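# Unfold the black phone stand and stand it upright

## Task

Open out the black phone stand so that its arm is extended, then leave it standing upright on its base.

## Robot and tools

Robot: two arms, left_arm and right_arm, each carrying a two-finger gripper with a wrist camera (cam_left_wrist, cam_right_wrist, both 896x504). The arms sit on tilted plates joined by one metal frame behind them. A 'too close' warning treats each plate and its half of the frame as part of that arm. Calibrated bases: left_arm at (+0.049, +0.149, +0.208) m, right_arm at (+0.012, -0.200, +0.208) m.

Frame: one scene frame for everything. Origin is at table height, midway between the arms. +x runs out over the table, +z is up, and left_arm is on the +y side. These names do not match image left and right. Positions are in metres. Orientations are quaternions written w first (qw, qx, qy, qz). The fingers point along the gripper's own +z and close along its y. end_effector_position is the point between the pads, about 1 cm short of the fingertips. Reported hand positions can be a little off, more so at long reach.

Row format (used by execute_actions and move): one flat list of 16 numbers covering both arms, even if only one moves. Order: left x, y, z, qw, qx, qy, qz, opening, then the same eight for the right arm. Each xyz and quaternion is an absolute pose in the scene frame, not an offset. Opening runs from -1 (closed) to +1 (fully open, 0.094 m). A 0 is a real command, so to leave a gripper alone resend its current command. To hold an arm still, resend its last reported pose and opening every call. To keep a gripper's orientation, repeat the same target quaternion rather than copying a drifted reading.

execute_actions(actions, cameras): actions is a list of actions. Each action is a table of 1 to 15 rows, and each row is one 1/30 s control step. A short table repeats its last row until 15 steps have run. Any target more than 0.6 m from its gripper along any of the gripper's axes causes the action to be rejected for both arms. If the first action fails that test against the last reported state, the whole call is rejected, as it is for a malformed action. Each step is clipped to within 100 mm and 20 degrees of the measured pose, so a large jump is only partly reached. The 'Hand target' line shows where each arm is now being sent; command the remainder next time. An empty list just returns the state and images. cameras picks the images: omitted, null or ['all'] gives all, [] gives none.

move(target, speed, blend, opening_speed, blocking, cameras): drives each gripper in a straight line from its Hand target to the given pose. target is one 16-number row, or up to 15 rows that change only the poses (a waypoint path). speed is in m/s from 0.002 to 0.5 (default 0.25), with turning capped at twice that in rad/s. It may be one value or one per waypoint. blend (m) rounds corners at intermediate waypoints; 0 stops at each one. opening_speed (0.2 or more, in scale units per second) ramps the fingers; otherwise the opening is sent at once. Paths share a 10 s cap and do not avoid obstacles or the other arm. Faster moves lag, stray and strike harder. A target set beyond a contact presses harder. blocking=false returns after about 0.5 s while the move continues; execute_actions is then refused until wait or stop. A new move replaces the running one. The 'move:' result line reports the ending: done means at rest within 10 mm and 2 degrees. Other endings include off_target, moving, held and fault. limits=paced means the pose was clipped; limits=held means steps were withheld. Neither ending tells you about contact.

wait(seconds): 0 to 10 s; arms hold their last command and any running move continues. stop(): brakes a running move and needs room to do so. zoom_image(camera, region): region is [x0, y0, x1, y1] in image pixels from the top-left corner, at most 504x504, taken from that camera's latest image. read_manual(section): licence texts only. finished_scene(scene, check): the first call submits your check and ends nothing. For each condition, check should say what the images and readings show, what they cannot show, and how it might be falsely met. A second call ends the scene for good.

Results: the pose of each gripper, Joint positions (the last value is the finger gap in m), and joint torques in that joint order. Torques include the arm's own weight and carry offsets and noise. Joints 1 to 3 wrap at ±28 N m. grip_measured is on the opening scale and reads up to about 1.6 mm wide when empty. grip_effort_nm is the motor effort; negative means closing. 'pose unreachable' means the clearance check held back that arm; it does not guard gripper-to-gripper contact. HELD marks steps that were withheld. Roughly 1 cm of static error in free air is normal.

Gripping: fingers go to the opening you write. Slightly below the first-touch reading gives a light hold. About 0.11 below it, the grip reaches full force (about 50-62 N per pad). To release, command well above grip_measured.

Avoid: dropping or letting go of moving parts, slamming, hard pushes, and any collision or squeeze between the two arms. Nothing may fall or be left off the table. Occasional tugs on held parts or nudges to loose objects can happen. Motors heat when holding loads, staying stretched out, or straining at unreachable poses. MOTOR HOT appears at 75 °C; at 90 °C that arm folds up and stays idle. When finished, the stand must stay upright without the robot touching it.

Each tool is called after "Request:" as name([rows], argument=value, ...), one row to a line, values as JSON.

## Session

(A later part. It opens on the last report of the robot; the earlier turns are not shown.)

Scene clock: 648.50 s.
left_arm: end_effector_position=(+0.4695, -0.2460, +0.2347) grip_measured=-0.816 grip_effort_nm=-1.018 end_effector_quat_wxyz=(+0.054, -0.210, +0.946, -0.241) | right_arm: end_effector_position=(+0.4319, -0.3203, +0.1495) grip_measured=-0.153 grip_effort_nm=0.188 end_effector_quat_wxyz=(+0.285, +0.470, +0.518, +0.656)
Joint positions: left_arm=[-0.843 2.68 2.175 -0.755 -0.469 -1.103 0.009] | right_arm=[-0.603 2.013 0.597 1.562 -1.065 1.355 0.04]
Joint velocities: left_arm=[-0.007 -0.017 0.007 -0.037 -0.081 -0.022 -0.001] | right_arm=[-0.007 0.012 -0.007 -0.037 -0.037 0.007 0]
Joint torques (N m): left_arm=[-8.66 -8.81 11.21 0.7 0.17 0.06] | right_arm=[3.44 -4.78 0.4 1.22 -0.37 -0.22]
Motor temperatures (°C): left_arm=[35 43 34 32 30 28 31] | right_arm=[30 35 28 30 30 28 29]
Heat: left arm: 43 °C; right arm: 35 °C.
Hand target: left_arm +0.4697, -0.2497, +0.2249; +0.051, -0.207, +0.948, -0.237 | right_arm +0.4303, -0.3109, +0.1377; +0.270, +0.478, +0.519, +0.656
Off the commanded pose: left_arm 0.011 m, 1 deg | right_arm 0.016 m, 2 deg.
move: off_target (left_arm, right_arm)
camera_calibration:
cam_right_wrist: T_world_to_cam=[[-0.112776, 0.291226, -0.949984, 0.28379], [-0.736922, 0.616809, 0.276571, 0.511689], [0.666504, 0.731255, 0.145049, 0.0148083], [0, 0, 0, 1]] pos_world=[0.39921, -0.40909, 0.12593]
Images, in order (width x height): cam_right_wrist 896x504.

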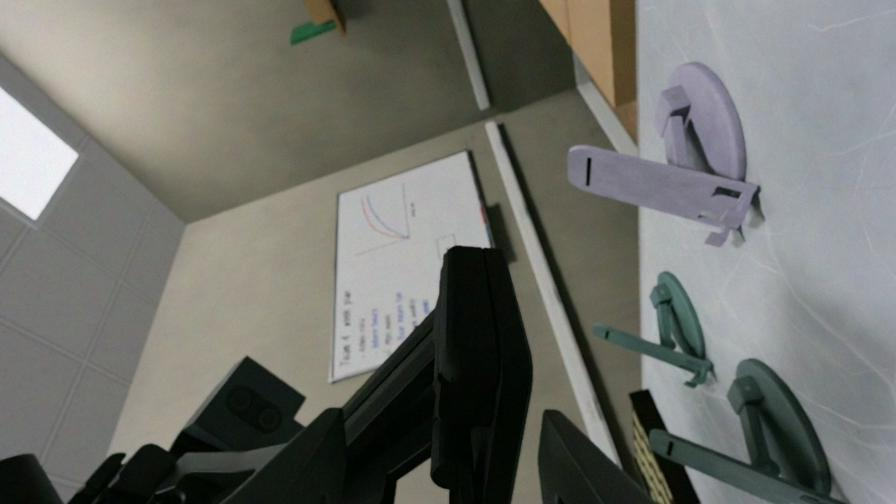

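Request:
move(target=[0.47,-0.25,0.225,0.0502,-0.207,0.9465,-0.2361,-1,0.458,-0.295,0.126,0.2699,0.479,0.522,0.657,-0.15], speed=[0.06], cameras=["cam_right_wrist"])

Request:
zoom_image(camera="cam_right_wrist", region=[310, 200, 600, 504])

Scene clock: 653.40 s.
left_arm: end_effector_position=(+0.4695, -0.2460, +0.2347) grip_measured=-0.816 grip_effort_nm=-1.013 end_effector_quat_wxyz=(+0.054, -0.210, +0.946, -0.241) | right_arm: end_effector_position=(+0.4602, -0.3084, +0.1412) grip_measured=-0.153 grip_effort_nm=0.193 end_effector_quat_wxyz=(+0.292, +0.467, +0.516, +0.656)
Joint positions: left_arm=[-0.843 2.68 2.175 -0.755 -0.469 -1.103 0.009] | right_arm=[-0.527 2.082 0.688 1.541 -0.988 1.34 0.04]
Joint velocities: left_arm=[-0.002 -0.007 0.017 -0.037 -0.125 -0.007 0] | right_arm=[0.007 -0.017 -0.002 -0.022 0.022 -0.051 -0.001]
Joint torques (N m): left_arm=[-8.64 -8.91 11.22 0.69 0.18 0.08] | right_arm=[4.14 -5.26 0.62 1.12 -0.34 -0.2]
Motor temperatures (°C): left_arm=[35 43 34 32 30 28 31] | right_arm=[30 35 28 30 30 28 29]
Heat: left arm: 43 °C; right arm: 35 °C.
Hand target: left_arm +0.4697, -0.2497, +0.2250; +0.051, -0.207, +0.948, -0.237 | right_arm +0.4577, -0.2957, +0.1268; +0.269, +0.478, +0.519, +0.655
Off the commanded pose: left_arm 0.011 m, 1 deg | right_arm 0.020 m, 3 deg.
move: off_target (left_arm, right_arm)
camera_calibration:
cam_right_wrist: T_world_to_cam=[[-0.100949, 0.287128, -0.952558, 0.269235], [-0.735133, 0.623608, 0.265881, 0.530221], [0.670365, 0.727097, 0.148124, -0.0150688], [0, 0, 0, 1]] pos_world=[0.427064, -0.396999, 0.117719]
Images, in order (width x height): cam_right_wrist 896x504.

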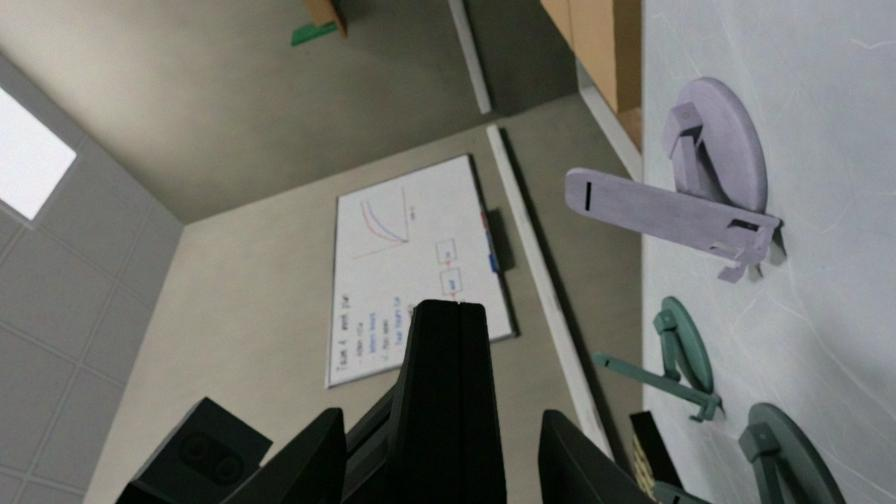

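Scaled by 1.658.

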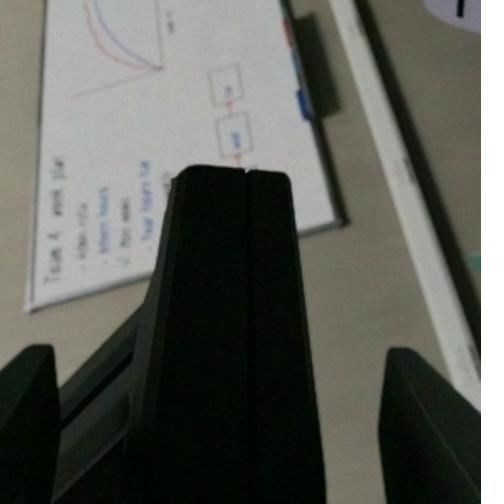

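Request:
move(target=[0.47,-0.25,0.225,0.0502,-0.207,0.9465,-0.2361,-1,0.459,-0.296,0.126,0.2699,0.479,0.522,0.657,-0.9], opening_speed=0.5)

Request:
zoom_image(camera="cam_right_wrist", region=[310, 200, 600, 504])

Scene clock: 657.03 s.
left_arm: end_effector_position=(+0.4688, -0.2461, +0.2328) grip_measured=-0.816 grip_effort_nm=-1.013 end_effector_quat_wxyz=(+0.053, -0.208, +0.947, -0.240) | right_arm: end_effector_position=(+0.4607, -0.3084, +0.1395) grip_measured=-0.577 grip_effort_nm=-0.989 end_effector_quat_wxyz=(+0.289, +0.470, +0.516, +0.655)
Joint positions: left_arm=[-0.841 2.683 2.175 -0.756 -0.469 -1.1 0.009] | right_arm=[-0.527 2.082 0.691 1.529 -0.985 1.339 0.02]
Joint velocities: left_arm=[-0.002 -0.002 -0.002 -0.007 -0.007 0.007 0] | right_arm=[-0.022 0.007 -0.002 -0.081 -0.007 0.037 0.001]
Joint torques (N m): left_arm=[-8.75 -9.1 11.32 0.71 0.15 0.03] | right_arm=[4.4 -5.45 0.49 1.18 -0.35 -0.2]
Motor temperatures (°C): left_arm=[35 43 34 33 30 28 31] | right_arm=[30 36 27 30 30 28 29]
Heat: left arm: 43 °C; right arm: 36 °C.
Hand target: left_arm +0.4697, -0.2498, +0.2249; +0.051, -0.207, +0.948, -0.237 | right_arm +0.4585, -0.2962, +0.1265; +0.269, +0.478, +0.520, +0.655
Off the commanded pose: left_arm 0.009 m, 1 deg | right_arm 0.018 m, 2 deg.
move: off_target (right_arm)
camera_calibration:
cam_left_wrist: T_world_to_cam=[[0.390771, -0.795785, 0.462628, -0.488242], [-0.897109, -0.216698, 0.385017, 0.31916], [-0.20614, -0.565481, -0.798585, 0.229633], [0, 0, 0, 1]] pos_world=[0.524449, -0.189521, 0.286374]
cam_right_wrist: T_world_to_cam=[[-0.10835, 0.289816, -0.950929, 0.271672], [-0.73318, 0.622691, 0.273318, 0.528904], [0.671348, 0.726816, 0.145019, -0.0152175], [0, 0, 0, 1]] pos_world=[0.427433, -0.397019, 0.115989]

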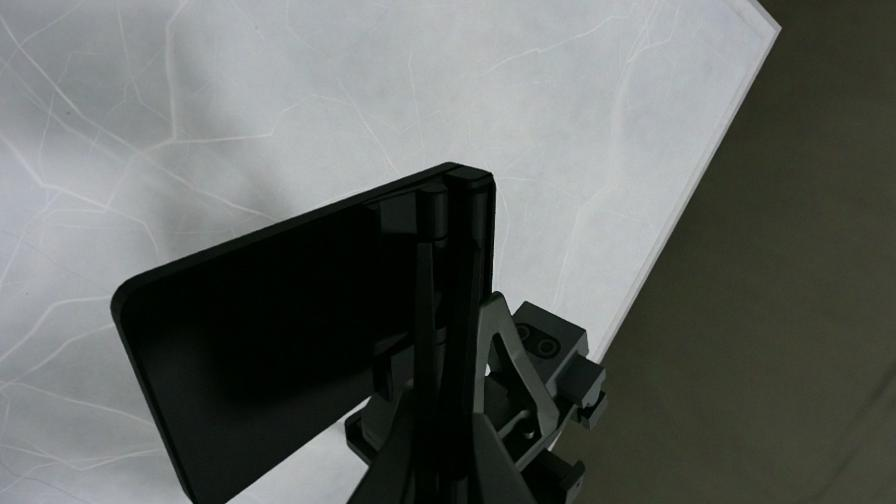

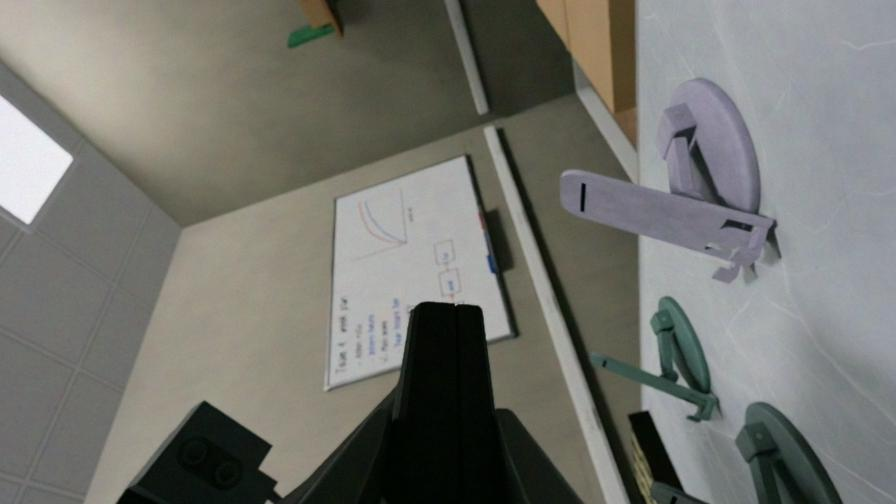

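Scaled by 1.658.

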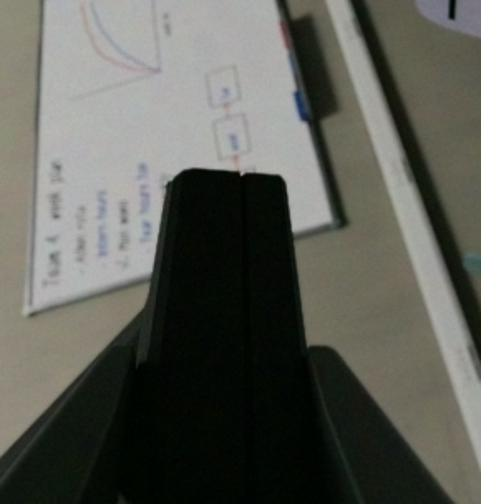

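Request:
move(target=[0.46,-0.228,0.269,0.0502,-0.207,0.9465,-0.2361,-1,0.459,-0.296,0.126,0.2699,0.479,0.522,0.657,-1], speed=0.05)

Scene clock: 660.87 s.
left_arm: end_effector_position=(+0.4672, -0.2371, +0.2372) grip_measured=-0.816 grip_effort_nm=-1.013 end_effector_quat_wxyz=(+0.046, -0.219, +0.946, -0.233) | right_arm: end_effector_position=(+0.4610, -0.3002, +0.1430) grip_measured=-0.578 grip_effort_nm=-0.979 end_effector_quat_wxyz=(+0.280, +0.461, +0.518, +0.664)
Joint positions: left_arm=[-0.841 2.658 2.161 -0.787 -0.472 -1.132 0.009] | right_arm=[-0.513 2.082 0.691 1.522 -1.002 1.339 0.02]
Joint velocities: left_arm=[-0.032 0.007 -0.002 0.037 -0.022 -0.051 0.001] | right_arm=[-0.007 0.002 -0.002 0.037 -0.037 0.007 0]
Joint torques (N m): left_arm=[-12.59 -16.08 7.16 0.11 0.07 -0.12] | right_arm=[3.02 -5.44 0.46 1.24 -0.19 -0.19]
Motor temperatures (°C): left_arm=[35 43 34 32 30 28 31] | right_arm=[30 36 27 30 30 28 29]
Heat: left arm: 43 °C; right arm: 36 °C.
Hand target: left_arm +0.4607, -0.2292, +0.2676; +0.050, -0.207, +0.948, -0.237 | right_arm +0.4585, -0.2961, +0.1264; +0.269, +0.478, +0.520, +0.655
Off the commanded pose: left_arm 0.034 m, 1 deg | right_arm 0.018 m, 2 deg.
move: off_target (left_arm, right_arm)
camera_calibration:
cam_left_wrist: T_world_to_cam=[[0.41472, -0.79254, 0.447089, -0.489247], [-0.884734, -0.236335, 0.401735, 0.303569], [-0.212728, -0.562163, -0.7992, 0.241896], [0, 0, 0, 1]] pos_world=[0.522937, -0.180018, 0.290106]
cam_right_wrist: T_world_to_cam=[[-0.106738, 0.298161, -0.948529, 0.274119], [-0.753339, 0.598354, 0.27286, 0.52502], [0.648912, 0.743689, 0.160749, -0.00876164], [0, 0, 0, 1]] pos_world=[0.430462, -0.389363, 0.118161]

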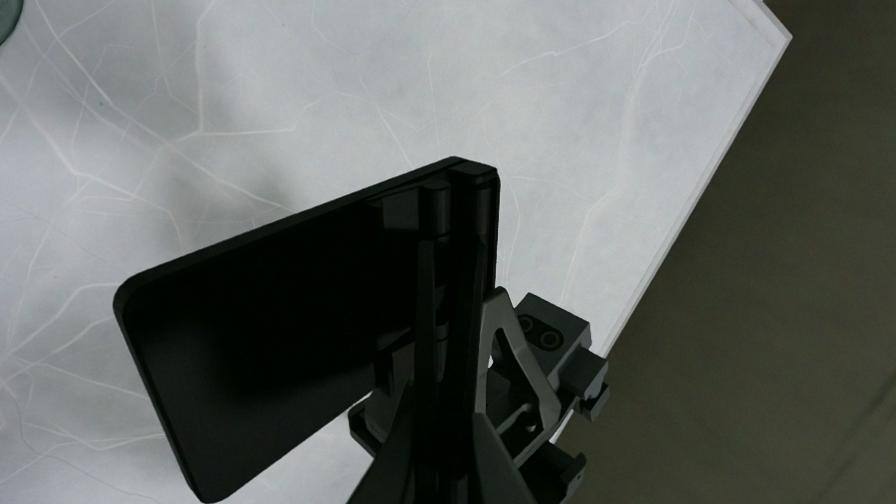

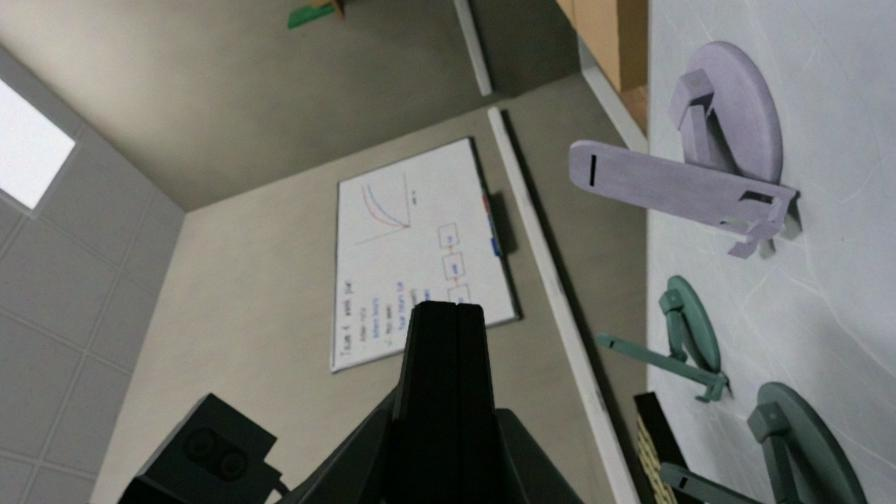

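Request:
move(target=[0.452,-0.212,0.305,0.0502,-0.207,0.9465,-0.2361,-1,0.463,-0.305,0.11,0.2699,0.479,0.522,0.657,-1], speed=0.05, cameras=["cam_left_wrist"])

Scene clock: 663.77 s.
left_arm: end_effector_position=(+0.4565, -0.2258, +0.2530) grip_measured=-0.816 grip_effort_nm=-1.013 end_effector_quat_wxyz=(+0.035, -0.223, +0.948, -0.222) | right_arm: end_effector_position=(+0.4608, -0.2914, +0.1430) grip_measured=-0.578 grip_effort_nm=-0.979 end_effector_quat_wxyz=(+0.262, +0.430, +0.521, +0.689)
Joint positions: left_arm=[-0.862 2.615 2.148 -0.862 -0.474 -1.182 0.009] | right_arm=[-0.517 2.12 0.736 1.521 -1.093 1.347 0.02]
Joint velocities: left_arm=[0.002 -0.002 -0.007 -0.051 0.022 -0.007 0] | right_arm=[0.002 0.002 -0.002 0.007 -0.051 0.007 -0.001]
Joint torques (N m): left_arm=[-13.97 -17.99 8.03 -0.05 -0.01 0.02] | right_arm=[0.49 -4.98 1.5 1.1 0.45 -0.34]
Motor temperatures (°C): left_arm=[36 46 33 32 30 28 31] | right_arm=[30 36 27 30 30 28 30]
Heat: left arm: 46 °C; right arm: 36 °C.
Hand target: left_arm +0.4527, -0.2141, +0.3019; +0.050, -0.207, +0.948, -0.238 | right_arm +0.4597, -0.3054, +0.1115; +0.269, +0.477, +0.521, +0.655
Off the commanded pose: left_arm 0.054 m, 3 deg | right_arm 0.036 m, 7 deg.
move: off_target (left_arm, right_arm)
camera_calibration:
cam_left_wrist: T_world_to_cam=[[0.429584, -0.798415, 0.42189, -0.484615], [-0.872061, -0.245496, 0.42337, 0.277113], [-0.234452, -0.549787, -0.801727, 0.271954], [0, 0, 0, 1]] pos_world=[0.513602, -0.169377, 0.305166]
Images, in order (width x height): cam_left_wrist 896x504.

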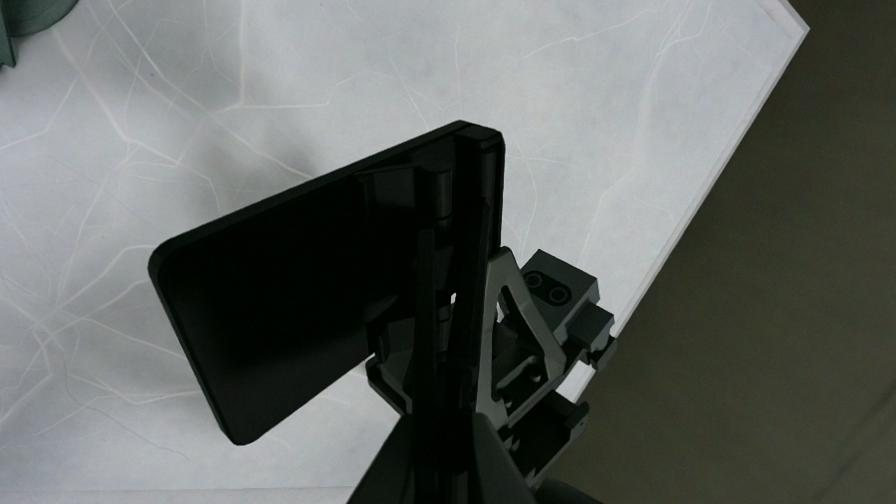

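Request:
move(target=[0.437,-0.180,0.345,0.0502,-0.207,0.9465,-0.2361,-1,0.463,-0.32,0.10,0.2699,0.479,0.522,0.657,-1], speed=0.05, cameras=["cam_left_wrist"])

Scene clock: 667.70 s.
left_arm: end_effector_position=(+0.4394, -0.2070, +0.2921) grip_measured=-0.816 grip_effort_nm=-1.018 end_effector_quat_wxyz=(+0.031, -0.217, +0.949, -0.228) | right_arm: end_effector_position=(+0.4580, -0.2983, +0.1405) grip_measured=-0.578 grip_effort_nm=-0.984 end_effector_quat_wxyz=(+0.262, +0.411, +0.525, +0.698)
Joint positions: left_arm=[-0.91 2.493 2.065 -0.92 -0.469 -1.222 0.009] | right_arm=[-0.548 2.136 0.772 1.521 -1.162 1.347 0.02]
Joint velocities: left_arm=[-0.017 -0.027 -0.002 -0.095 -0.022 0.051 0.001] | right_arm=[0.012 -0.007 0.002 -0.022 -0.037 0.037 0]
Joint torques (N m): left_arm=[-12.88 -18.54 8.59 -0.23 -0.17 -0.08] | right_arm=[-0.66 -4.92 1.87 0.91 0.74 -0.21]
Motor temperatures (°C): left_arm=[37 48 33 32 30 28 31] | right_arm=[30 35 27 30 30 28 30]
Heat: left arm: 48 °C; right arm: 35 °C.
Hand target: left_arm +0.4381, -0.1829, +0.3412; +0.050, -0.208, +0.947, -0.238 | right_arm +0.4575, -0.3201, +0.1027; +0.269, +0.477, +0.521, +0.655
Off the commanded pose: left_arm 0.059 m, 3 deg | right_arm 0.046 m, 9 deg.
move: off_target (left_arm, right_arm)
camera_calibration:
cam_left_wrist: T_world_to_cam=[[0.418857, -0.799219, 0.431054, -0.476887], [-0.874584, -0.227377, 0.428256, 0.253682], [-0.244259, -0.556371, -0.794222, 0.310419], [0, 0, 0, 1]] pos_world=[0.497436, -0.150747, 0.343465]
Images, in order (width x height): cam_left_wrist 896x504.

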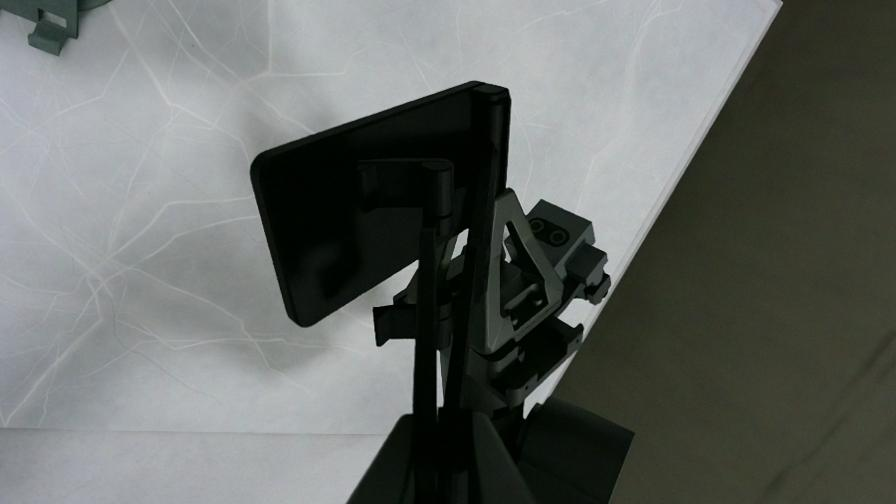

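Request:
execute_actions(actions=[])

Scene clock: 678.47 s.
left_arm: end_effector_position=(+0.4394, -0.2069, +0.2921) grip_measured=-0.816 grip_effort_nm=-1.013 end_effector_quat_wxyz=(+0.030, -0.217, +0.949, -0.228) | right_arm: end_effector_position=(+0.4580, -0.2982, +0.1405) grip_measured=-0.578 grip_effort_nm=-0.994 end_effector_quat_wxyz=(+0.262, +0.411, +0.525, +0.698)
Joint positions: left_arm=[-0.91 2.493 2.065 -0.92 -0.469 -1.222 0.009] | right_arm=[-0.548 2.136 0.772 1.521 -1.162 1.347 0.02]
Joint velocities: left_arm=[-0.022 -0.017 -0.002 0.022 0.022 -0.081 0] | right_arm=[0.002 0.007 0.002 0.022 0.051 -0.022 -0.001]
Joint torques (N m): left_arm=[-12.92 -18.52 8.57 -0.25 -0.17 -0.09] | right_arm=[-0.85 -4.77 1.83 0.9 0.7 -0.22]
Motor temperatures (°C): left_arm=[38 55 33 31 30 28 31] | right_arm=[30 35 28 30 30 28 30]
Heat: left arm: 55 °C; right arm: 35 °C.
Hand target: left_arm +0.4381, -0.1829, +0.3412; +0.050, -0.208, +0.947, -0.238 | right_arm +0.4575, -0.3201, +0.1027; +0.269, +0.477, +0.521, +0.655
Tool commands: left_gripper/opening=-1.0 right_gripper/opening=-1.0
Off the commanded pose: left_arm 0.059 m, 3 deg | right_arm 0.046 m, 9 deg.
camera_calibration:
cam_left_wrist: T_world_to_cam=[[0.419091, -0.799259, 0.430754, -0.476827], [-0.87442, -0.227573, 0.428485, 0.253478], [-0.244442, -0.556234, -0.794262, 0.310527], [0, 0, 0, 1]] pos_world=[0.497386, -0.150698, 0.343423]
cam_right_wrist: T_world_to_cam=[[-0.0656004, 0.301275, -0.951278, 0.25329], [-0.828445, 0.514958, 0.22022, 0.539248], [0.556215, 0.802528, 0.215809, 0.0443982], [0, 0, 0, 1]] pos_world=[0.438658, -0.389631, 0.112615]

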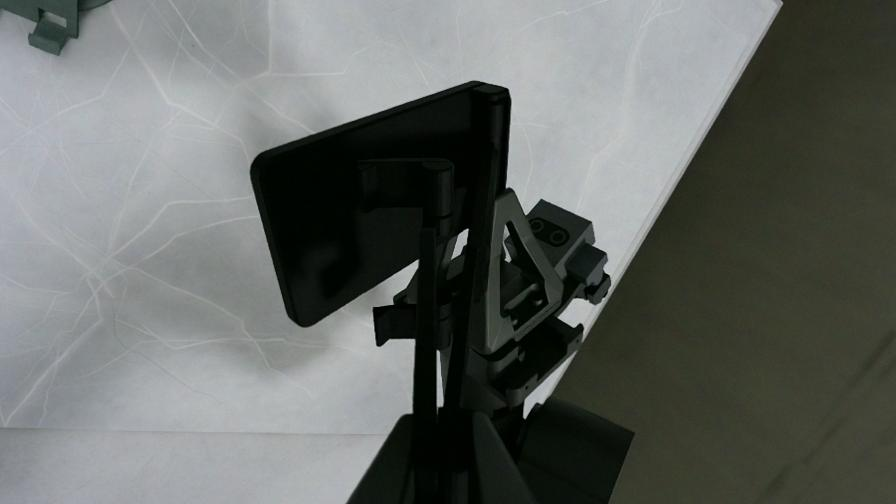

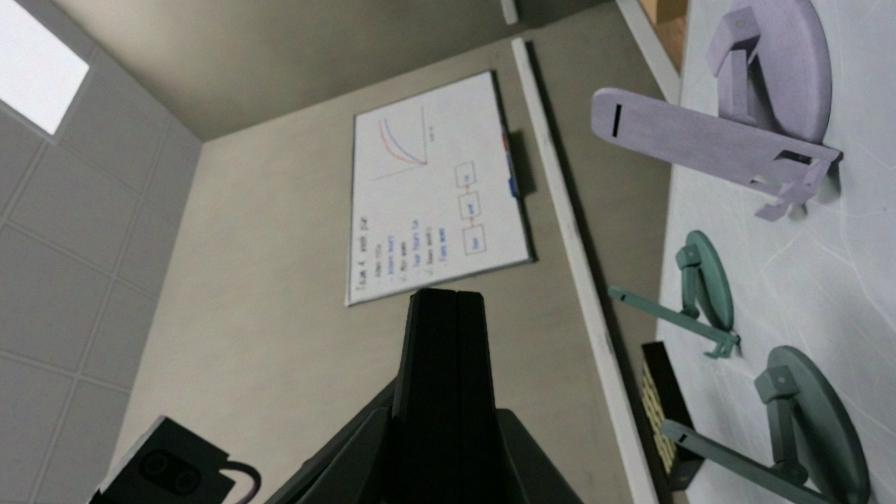

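Request:
zoom_image(camera="cam_left_wrist", region=[230, 60, 650, 440])

Request:
move(target=[0.430,-0.155,0.385,0.0502,-0.207,0.9465,-0.2361,-1,0.463,-0.33,0.08,0.2699,0.479,0.522,0.657,-1], speed=0.05)

Scaled by 1.200.

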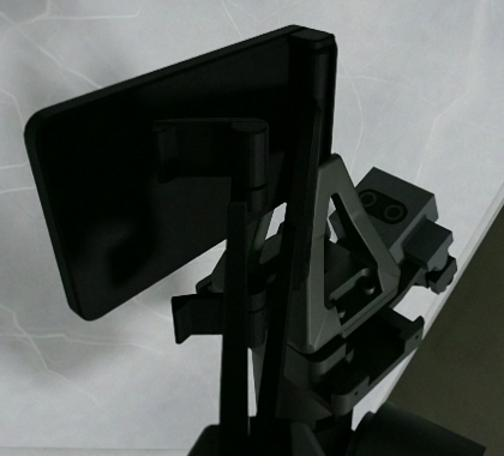

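Scene clock: 683.67 s.
left_arm: end_effector_position=(+0.4247, -0.1976, +0.2985) grip_measured=-0.816 grip_effort_nm=-1.013 end_effector_quat_wxyz=(+0.017, -0.208, +0.955, -0.210) | right_arm: end_effector_position=(+0.4420, -0.2857, +0.1402) grip_measured=-0.578 grip_effort_nm=-0.989 end_effector_quat_wxyz=(+0.225, +0.364, +0.529, +0.733)
Joint positions: left_arm=[-0.929 2.475 2.065 -1 -0.467 -1.252 0.009] | right_arm=[-0.571 2.181 0.801 1.542 -1.322 1.371 0.02]
Joint velocities: left_arm=[0.012 -0.007 -0.017 -0.081 0.037 0.037 0.001] | right_arm=[-0.027 0.002 0.002 -0.022 -0.051 -0.051 0]
Joint torques (N m): left_arm=[-14.3 -22.46 11.23 -0.67 -0.29 -0.22] | right_arm=[-3.78 -4.29 2.51 0.9 1.86 -0.35]
Motor temperatures (°C): left_arm=[38 59 34 31 30 28 31] | right_arm=[30 35 28 30 30 28 31]
Heat: left arm: 59 °C; right arm: 35 °C.
Hand target: left_arm +0.4305, -0.1600, +0.3757; +0.050, -0.208, +0.947, -0.239 | right_arm +0.4479, -0.3319, +0.0868; +0.268, +0.474, +0.521, +0.657
Off the commanded pose: left_arm 0.097 m, 5 deg | right_arm 0.078 m, 17 deg.
move: off_target (left_arm, right_arm)
camera_calibration:
cam_left_wrist: T_world_to_cam=[[0.410493, -0.82311, 0.392411, -0.455545], [-0.867437, -0.219798, 0.446366, 0.233252], [-0.281157, -0.523621, -0.804221, 0.342218], [0, 0, 0, 1]] pos_world=[0.485546, -0.144503, 0.349864]
cam_right_wrist: T_world_to_cam=[[-0.0529489, 0.330451, -0.942337, 0.249713], [-0.895231, 0.402397, 0.191412, 0.520985], [0.442446, 0.853744, 0.274524, 0.100012], [0, 0, 0, 1]] pos_world=[0.435374, -0.377545, 0.108135]

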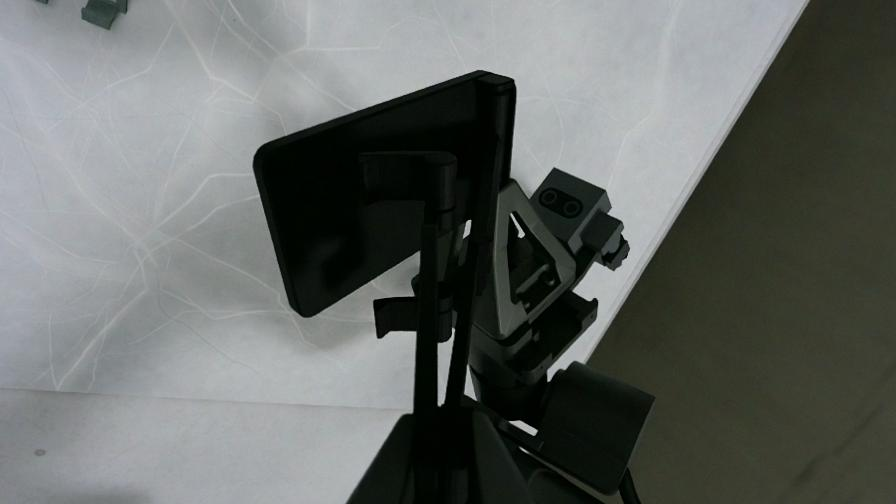

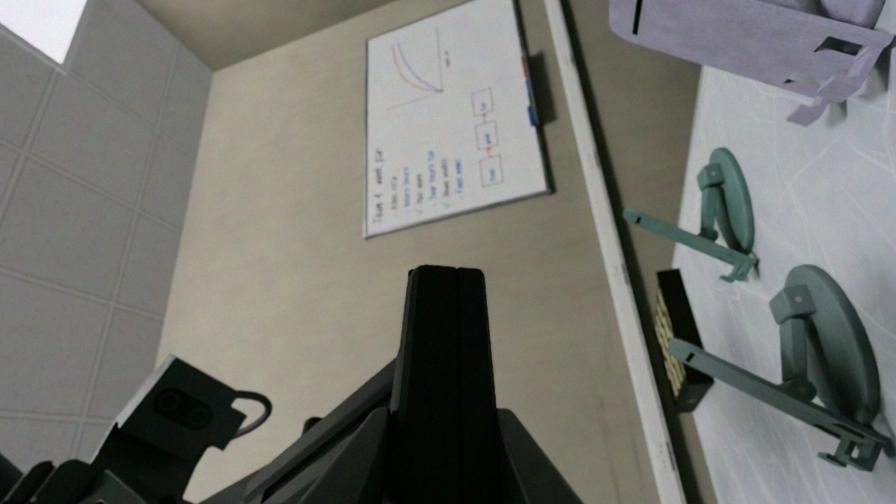

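Request:
move(target=[0.426,-0.190,0.310,0.035,-0.208,0.950,-0.223,-1,0.447,-0.296,0.125,0.245,0.42,0.525,0.7,-1], speed=0.05)

Scene clock: 697.50 s.
left_arm: end_effector_position=(+0.4219, -0.2034, +0.2883) grip_measured=-0.816 grip_effort_nm=-1.013 end_effector_quat_wxyz=(+0.027, -0.206, +0.954, -0.215) | right_arm: end_effector_position=(+0.4384, -0.2864, +0.1353) grip_measured=-0.578 grip_effort_nm=-0.989 end_effector_quat_wxyz=(+0.227, +0.387, +0.525, +0.723)
Joint positions: left_arm=[-0.929 2.467 1.995 -0.917 -0.476 -1.235 0.009] | right_arm=[-0.577 2.181 0.767 1.557 -1.282 1.373 0.02]
Joint velocities: left_arm=[0.017 -0.002 -0.012 -0.051 -0.066 0.022 0.001] | right_arm=[-0.017 -0.007 -0.007 -0.022 0.022 0.007 -0.001]
Joint torques (N m): left_arm=[-9.25 -14.48 7.31 0.35 0.03 -0.04] | right_arm=[3.14 -8.28 0.12 1.12 0.52 -0.22]
Motor temperatures (°C): left_arm=[39 76 34 31 30 28 31] | right_arm=[30 35 28 30 32 28 31]
Heat: left arm: 76 °C; right arm: 35 °C. Fold the left arm in close to its base, or ease its load, before you think long.
Hand target: left_arm +0.4260, -0.1905, +0.3093; +0.035, -0.209, +0.952, -0.223 | right_arm +0.4460, -0.2965, +0.1255; +0.245, +0.419, +0.524, +0.700
Off the commanded pose: left_arm 0.026 m, 1 deg | right_arm 0.016 m, 5 deg.
MOTOR HOT: joint 2 (shoulder) of the left arm reports 76 °C; the controller's stop level is 90 °C. To cool a motor, set the load down, stop pushing, or move to a pose that needs little force.
move: off_target (left_arm, right_arm)
camera_calibration:
cam_left_wrist: T_world_to_cam=[[0.402743, -0.819978, 0.406735, -0.455475], [-0.876525, -0.217517, 0.429407, 0.243331], [-0.263633, -0.529454, -0.806335, 0.32224], [0, 0, 0, 1]] pos_world=[0.481678, -0.14994, 0.340603]
cam_right_wrist: T_world_to_cam=[[-0.077431, 0.33607, -0.938649, 0.256899], [-0.873398, 0.431171, 0.226423, 0.512925], [0.480812, 0.837346, 0.260137, 0.0840312], [0, 0, 0, 1]] pos_world=[0.427476, -0.377858, 0.10314]

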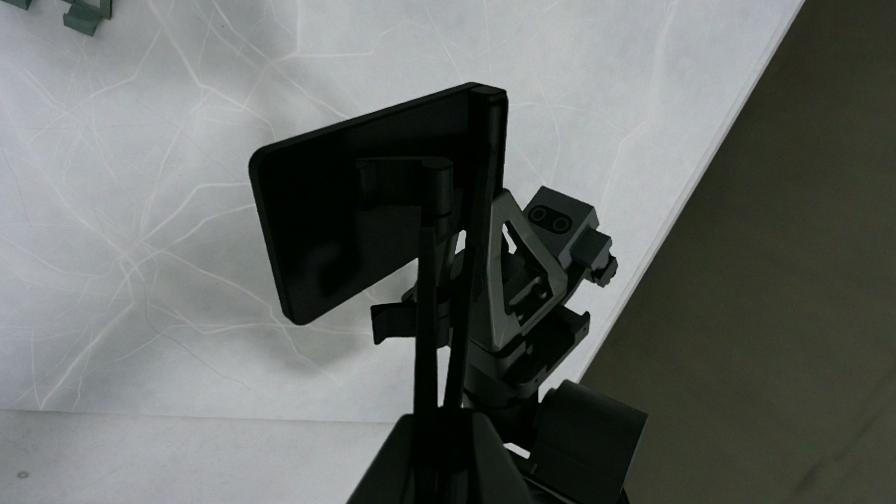

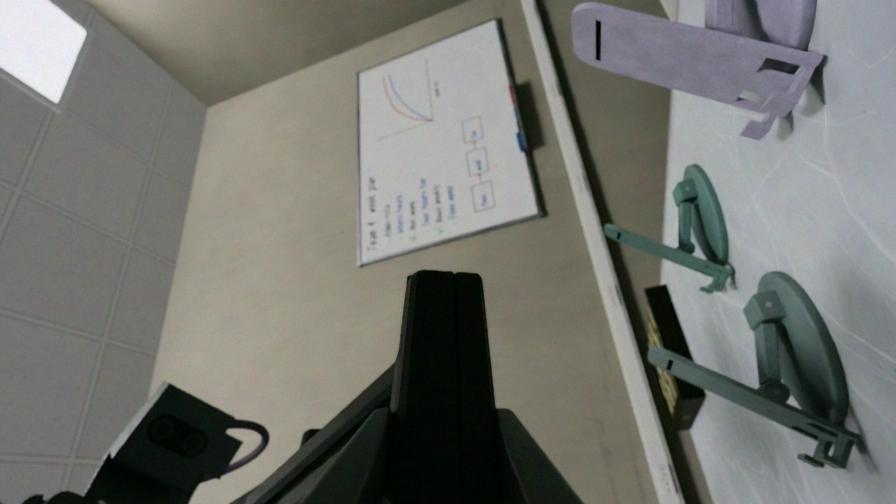

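Request:
move(target=[0.422,-0.206,0.275,0.027,-0.206,0.954,-0.215,-1,0.438,-0.286,0.148,0.227,0.387,0.525,0.723,-1], speed=0.1, cameras=[])

Scene clock: 701.03 s.
left_arm: end_effector_position=(+0.4242, -0.2067, +0.2860) grip_measured=-0.816 grip_effort_nm=-1.013 end_effector_quat_wxyz=(+0.033, -0.205, +0.953, -0.221) | right_arm: end_effector_position=(+0.4358, -0.2858, +0.1344) grip_measured=-0.578 grip_effort_nm=-0.979 end_effector_quat_wxyz=(+0.219, +0.405, +0.521, +0.719)
Joint positions: left_arm=[-0.927 2.467 1.979 -0.881 -0.479 -1.221 0.009] | right_arm=[-0.577 2.167 0.739 1.547 -1.256 1.38 0.02]
Joint velocities: left_arm=[-0.012 -0.002 0.007 0.007 -0.051 -0.095 0] | right_arm=[-0.007 0.002 0.002 -0.022 -0.022 -0.022 0]
Joint torques (N m): left_arm=[-7.34 -9.48 6.38 0.85 0.14 -0.02] | right_arm=[4.27 -11.12 -0.64 1.2 -0.51 -0.15]
Motor temperatures (°C): left_arm=[39 71 33 31 30 28 31] | right_arm=[30 35 28 30 32 28 31]
Heat: left arm: 71 °C; right arm: 35 °C.
Hand target: left_arm +0.4219, -0.2059, +0.2751; +0.027, -0.206, +0.954, -0.215 | right_arm +0.4378, -0.2857, +0.1477; +0.227, +0.387, +0.525, +0.723
Off the commanded pose: left_arm 0.011 m, 1 deg | right_arm 0.014 m, 2 deg.
MOTOR HOT: cleared for the motors of the left arm.
move: off_target (left_arm, right_arm)
No camera images: "cameras" was empty.

Request:
wait(seconds=10, cameras=[])

Request:
move([
  [0.453,-0.2255,0.30,0.026,-0.212,0.967,-0.127,-1,0.45,-0.272,0.148,0.28,0.373,0.575,0.675,-1],
  [0.479,-0.25,0.305,0.002,-0.2135,0.976,-0.0165,-1,0.462,-0.26,0.143,0.337,0.337,0.622,0.622,-1],
], speed=0.04, blend=0.01)

Scene clock: 730.07 s.
left_arm: end_effector_position=(+0.4243, -0.2067, +0.2860) grip_measured=-0.816 grip_effort_nm=-1.013 end_effector_quat_wxyz=(+0.033, -0.205, +0.953, -0.221) | right_arm: end_effector_position=(+0.4358, -0.2858, +0.1343) grip_measured=-0.578 grip_effort_nm=-0.984 end_effector_quat_wxyz=(+0.219, +0.405, +0.521, +0.719)
Joint positions: left_arm=[-0.927 2.467 1.979 -0.881 -0.479 -1.221 0.009] | right_arm=[-0.577 2.167 0.739 1.546 -1.256 1.38 0.02]
Joint velocities: left_arm=[-0.002 -0.007 -0.012 0.037 0.007 -0.022 -0.001] | right_arm=[-0.002 -0.002 -0.002 0.007 -0.095 -0.037 -0.001]
Joint torques (N m): left_arm=[-7.36 -9.4 6.31 0.86 0.16 -0.03] | right_arm=[4.25 -11.04 -0.62 1.17 -0.54 -0.09]
Motor temperatures (°C): left_arm=[36 48 32 32 30 28 31] | right_arm=[31 38 27 32 30 28 31]
Heat: left arm: 48 °C; right arm: 38 °C.
Hand target: left_arm +0.4219, -0.2059, +0.2751; +0.027, -0.206, +0.954, -0.215 | right_arm +0.4378, -0.2857, +0.1477; +0.227, +0.387, +0.525, +0.723
Tool commands: left_gripper/opening=-1.0 right_gripper/opening=-1.0
Off the commanded pose: left_arm 0.011 m, 1 deg | right_arm 0.014 m, 2 deg.
wait: 10.00 s; at rest from the start
No camera images: "cameras" was empty.

Scene clock: 735.67 s.
left_arm: end_effector_position=(+0.4691, -0.2137, +0.2955) grip_measured=-0.819 grip_effort_nm=-1.018 end_effector_quat_wxyz=(+0.088, -0.191, +0.966, -0.152) | right_arm: end_effector_position=(+0.4655, -0.2785, +0.1351) grip_measured=-0.578 grip_effort_nm=-0.989 end_effector_quat_wxyz=(+0.331, +0.386, +0.595, +0.622)
Joint positions: left_arm=[-0.927 2.901 2.846 -1.388 -0.638 -1.2 0.009] | right_arm=[-0.469 2.062 0.704 1.35 -0.982 0.98 0.02]
Joint velocities: left_arm=[-0.012 -0.012 -0.007 0.007 -0.022 -0.037 -0.001] | right_arm=[0.012 0.012 0.007 0.007 0.022 0.022 0]
Joint torques (N m): left_arm=[-11.67 -8.99 10.22 1.93 0.04 0.06] | right_arm=[6.43 -9.18 -0.46 0.86 -0.81 -1.28]
Motor temperatures (°C): left_arm=[36 47 33 33 30 28 31] | right_arm=[31 39 27 31 30 28 31]
Heat: left arm: 47 °C; right arm: 39 °C.
Hand target: left_arm +0.4744, -0.2438, +0.3065; +0.110, -0.210, +0.951, -0.199 | right_arm +0.4627, -0.2609, +0.1436; +0.341, +0.340, +0.613, +0.626
Off the commanded pose: left_arm 0.039 m, 19 deg | right_arm 0.020 m, 6 deg.
elbow stopped short (left arm): the move would have taken joint 3 (elbow) straighter than the controller allows.
move: off_target (left_arm, right_arm)
camera_calibration:
cam_left_wrist: T_world_to_cam=[[0.365516, -0.87611, 0.314371, -0.453045], [-0.912726, -0.271112, 0.305662, 0.321456], [-0.182564, -0.398659, -0.898745, 0.352232], [0, 0, 0, 1]] pos_world=[0.523301, -0.169347, 0.360734]
cam_right_wrist: T_world_to_cam=[[-0.0476998, 0.0624471, -0.996908, 0.174017], [-0.800307, 0.594812, 0.0755524, 0.565175], [0.597691, 0.801436, 0.0216044, 0.0321623], [0, 0, 0, 1]] pos_world=[0.441391, -0.372816, 0.130084]

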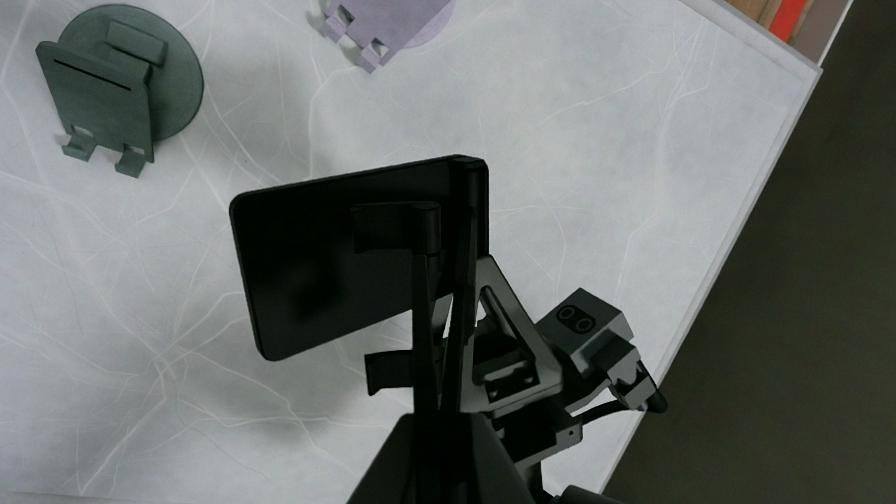

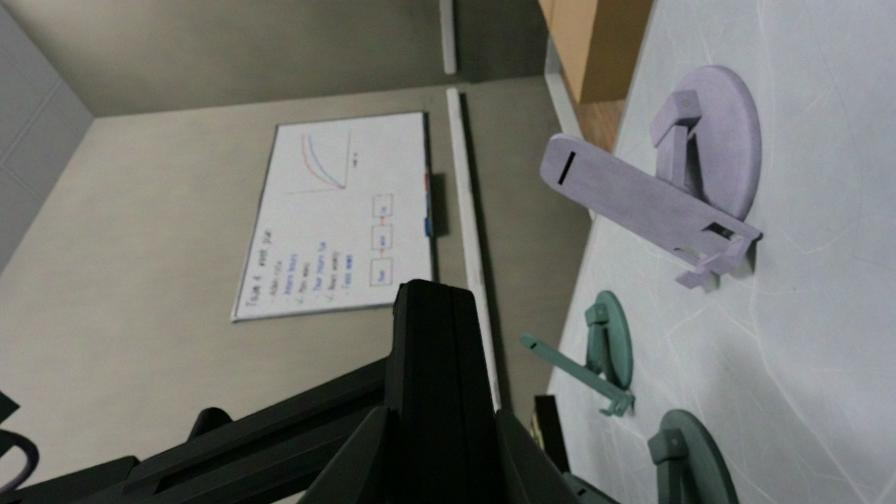

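Request:
move([
  [0.436,-0.160,0.255,0.045,-0.208,0.95,-0.215,-1,0.43,-0.22,0.110,0.337,0.337,0.622,0.622,-1],
  [0.462,-0.225,0.265,0.002,-0.2135,0.976,-0.0165,-1,0.43,-0.22,0.110,0.337,0.337,0.622,0.622,-1],
], speed=0.05, blend=0.01)

Scene clock: 753.23 s.
left_arm: end_effector_position=(+0.4599, -0.1882, +0.2629) grip_measured=-0.819 grip_effort_nm=-1.018 end_effector_quat_wxyz=(+0.038, -0.204, +0.973, -0.100) | right_arm: end_effector_position=(+0.4413, -0.2439, +0.1023) grip_measured=-0.572 grip_effort_nm=-0.979 end_effector_quat_wxyz=(+0.329, +0.399, +0.609, +0.602)
Joint positions: left_arm=[-0.875 2.925 2.855 -1.509 -0.606 -1.264 0.008] | right_arm=[-0.443 2.225 0.636 1.531 -0.912 0.934 0.02]
Joint velocities: left_arm=[-0.007 0.012 -0.002 -0.081 -0.125 -0.022 0.001] | right_arm=[0.007 -0.002 0.007 0.037 -0.022 -0.066 -0.001]
Joint torques (N m): left_arm=[-12.81 -8.16 9.14 1.49 -0.22 -0.05] | right_arm=[5.42 -4.55 -1.02 1.7 -1.38 -1.03]
Motor temperatures (°C): left_arm=[38 47 33 34 30 28 31] | right_arm=[31 37 27 32 31 29 32]
Heat: left arm: 47 °C; right arm: 37 °C.
Hand target: left_arm +0.4585, -0.2208, +0.2658; +0.067, -0.213, +0.966, -0.132 | right_arm +0.4307, -0.2207, +0.1088; +0.337, +0.340, +0.620, +0.622
Off the commanded pose: left_arm 0.037 m, 11 deg | right_arm 0.028 m, 8 deg.
elbow stopped short (left arm): the move would have taken joint 3 (elbow) straighter than the controller allows.
move: off_target (left_arm, right_arm)
camera_calibration:
cam_left_wrist: T_world_to_cam=[[0.409265, -0.890977, 0.196626, -0.409087], [-0.866266, -0.311767, 0.390364, 0.278605], [-0.286504, -0.330093, -0.899419, 0.39235], [0, 0, 0, 1]] pos_world=[0.521181, -0.148115, 0.324567]
cam_right_wrist: T_world_to_cam=[[-0.0893961, 0.0331649, -0.995444, 0.149147], [-0.788012, 0.60889, 0.0910538, 0.524153], [0.609136, 0.792561, -0.0282981, 0.0175337], [0, 0, 0, 1]] pos_world=[0.415691, -0.337995, 0.101237]

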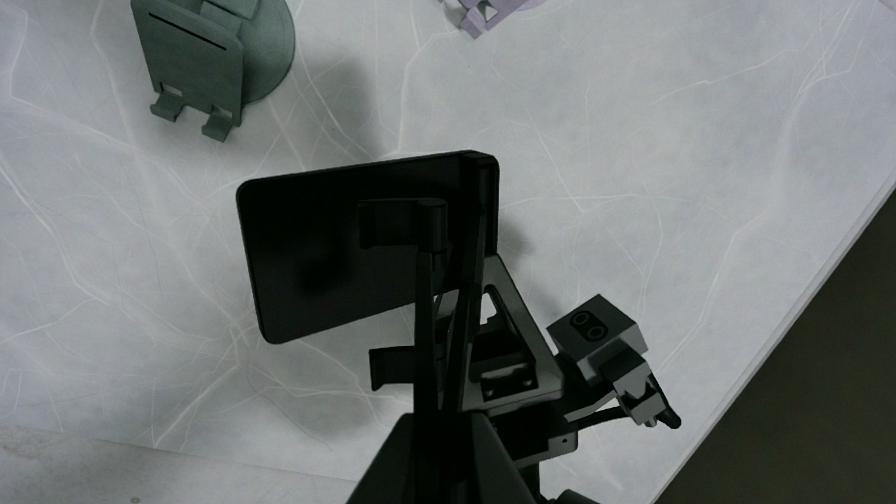

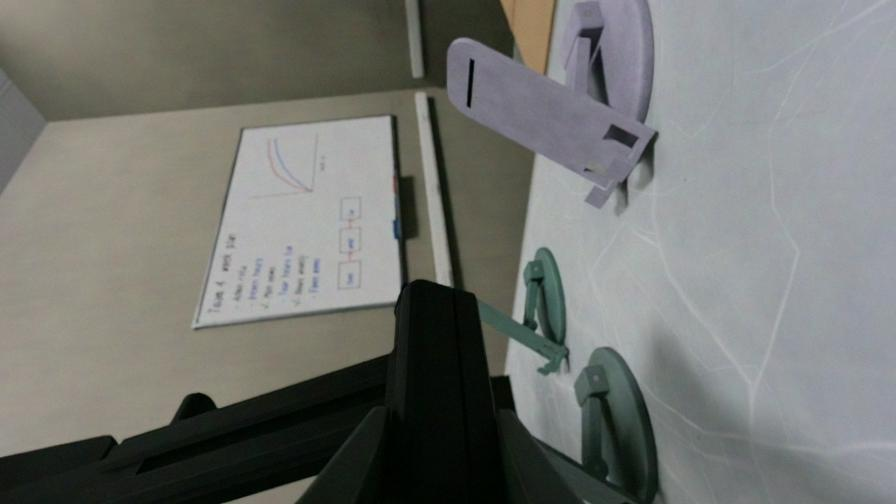

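Request:
move(target=[0.422,-0.187,0.285,0.026,-0.212,0.967,-0.127,-1,0.42,-0.220,0.125,0.440,0.224,0.671,0.554,-1], speed=0.05)

Scene clock: 765.67 s.
left_arm: end_effector_position=(+0.4341, -0.1738, +0.2658) grip_measured=-0.819 grip_effort_nm=-1.018 end_effector_quat_wxyz=(+0.026, -0.225, +0.969, -0.101) | right_arm: end_effector_position=(+0.4193, -0.2271, +0.1043) grip_measured=-0.571 grip_effort_nm=-0.979 end_effector_quat_wxyz=(+0.408, +0.279, +0.675, +0.547)
Joint positions: left_arm=[-0.896 2.644 2.31 -1.269 -0.588 -1.341 0.008] | right_arm=[-0.443 2.225 0.56 1.544 -0.94 0.551 0.02]
Joint velocities: left_arm=[-0.007 -0.012 -0.017 0.066 0.007 0.022 0] | right_arm=[-0.007 0.007 -0.007 0.022 -0.066 -0.007 -0.001]
Joint torques (N m): left_arm=[-12.88 -12.45 6.06 0.54 0.32 0] | right_arm=[5.57 -8.87 -1.66 1.51 -1.08 -0.74]
Motor temperatures (°C): left_arm=[39 47 33 35 30 28 31] | right_arm=[31 36 27 33 31 29 32]
Heat: left arm: 47 °C; right arm: 36 °C.
Hand target: left_arm +0.4221, -0.1870, +0.2851; +0.026, -0.212, +0.969, -0.127 | right_arm +0.4199, -0.2195, +0.1237; +0.438, +0.225, +0.672, +0.554
Off the commanded pose: left_arm 0.026 m, 3 deg | right_arm 0.022 m, 7 deg.
joint sent to its limit (right arm) — joint 4 (wrist pitch), upper limit. The joint targets still meet the commanded pose.
move: off_target (left_arm, right_arm)
camera_calibration:
cam_left_wrist: T_world_to_cam=[[0.450654, -0.871491, 0.19343, -0.399958], [-0.842114, -0.343115, 0.416073, 0.236896], [-0.296235, -0.350395, -0.88852, 0.390066], [0, 0, 0, 1]] pos_world=[0.495287, -0.1306, 0.325379]
cam_right_wrist: T_world_to_cam=[[0.0707367, -0.25522, -0.964292, 0.0126979], [-0.817844, 0.538614, -0.202549, 0.523526], [0.571076, 0.802968, -0.170631, 0.0508797], [0, 0, 0, 1]] pos_world=[0.398208, -0.319593, 0.126966]

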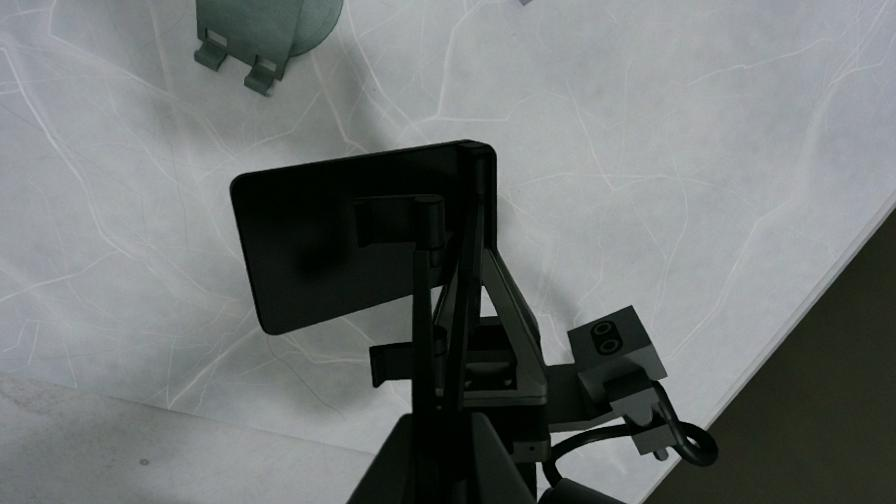

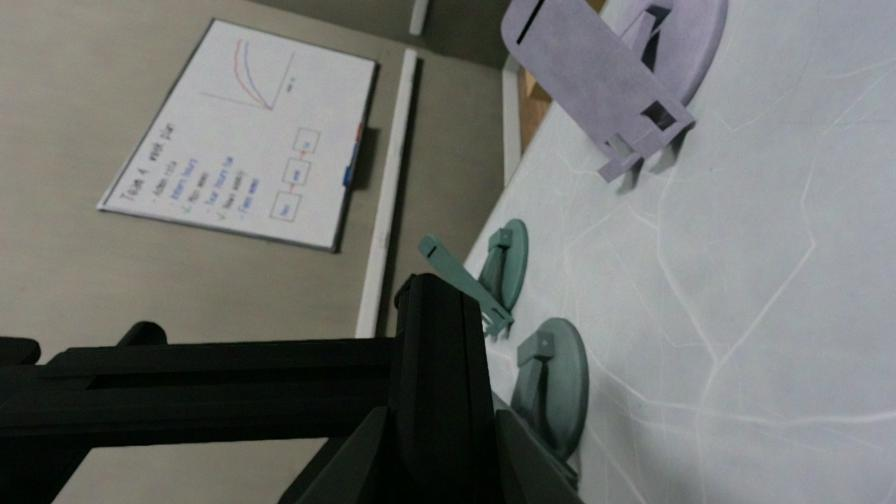

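Request:
zoom_image(camera="cam_right_wrist", region=[0, 220, 504, 504])

Request:
zoom_image(camera="cam_left_wrist", region=[200, 110, 600, 440])

Scaled by 1.000.

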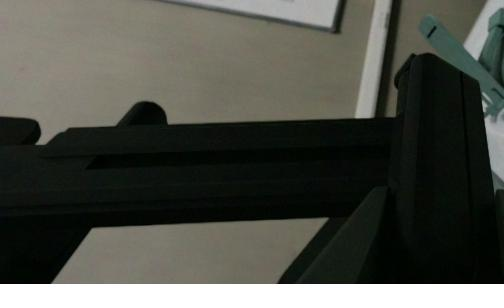

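Scaled by 1.260.

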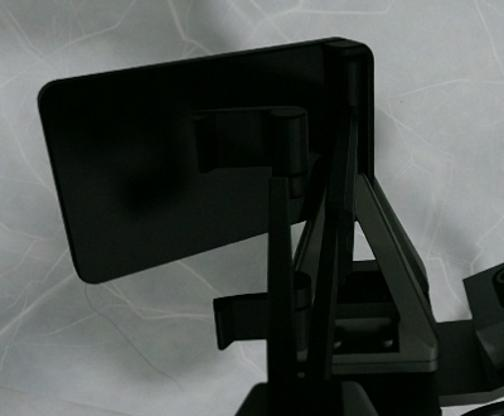

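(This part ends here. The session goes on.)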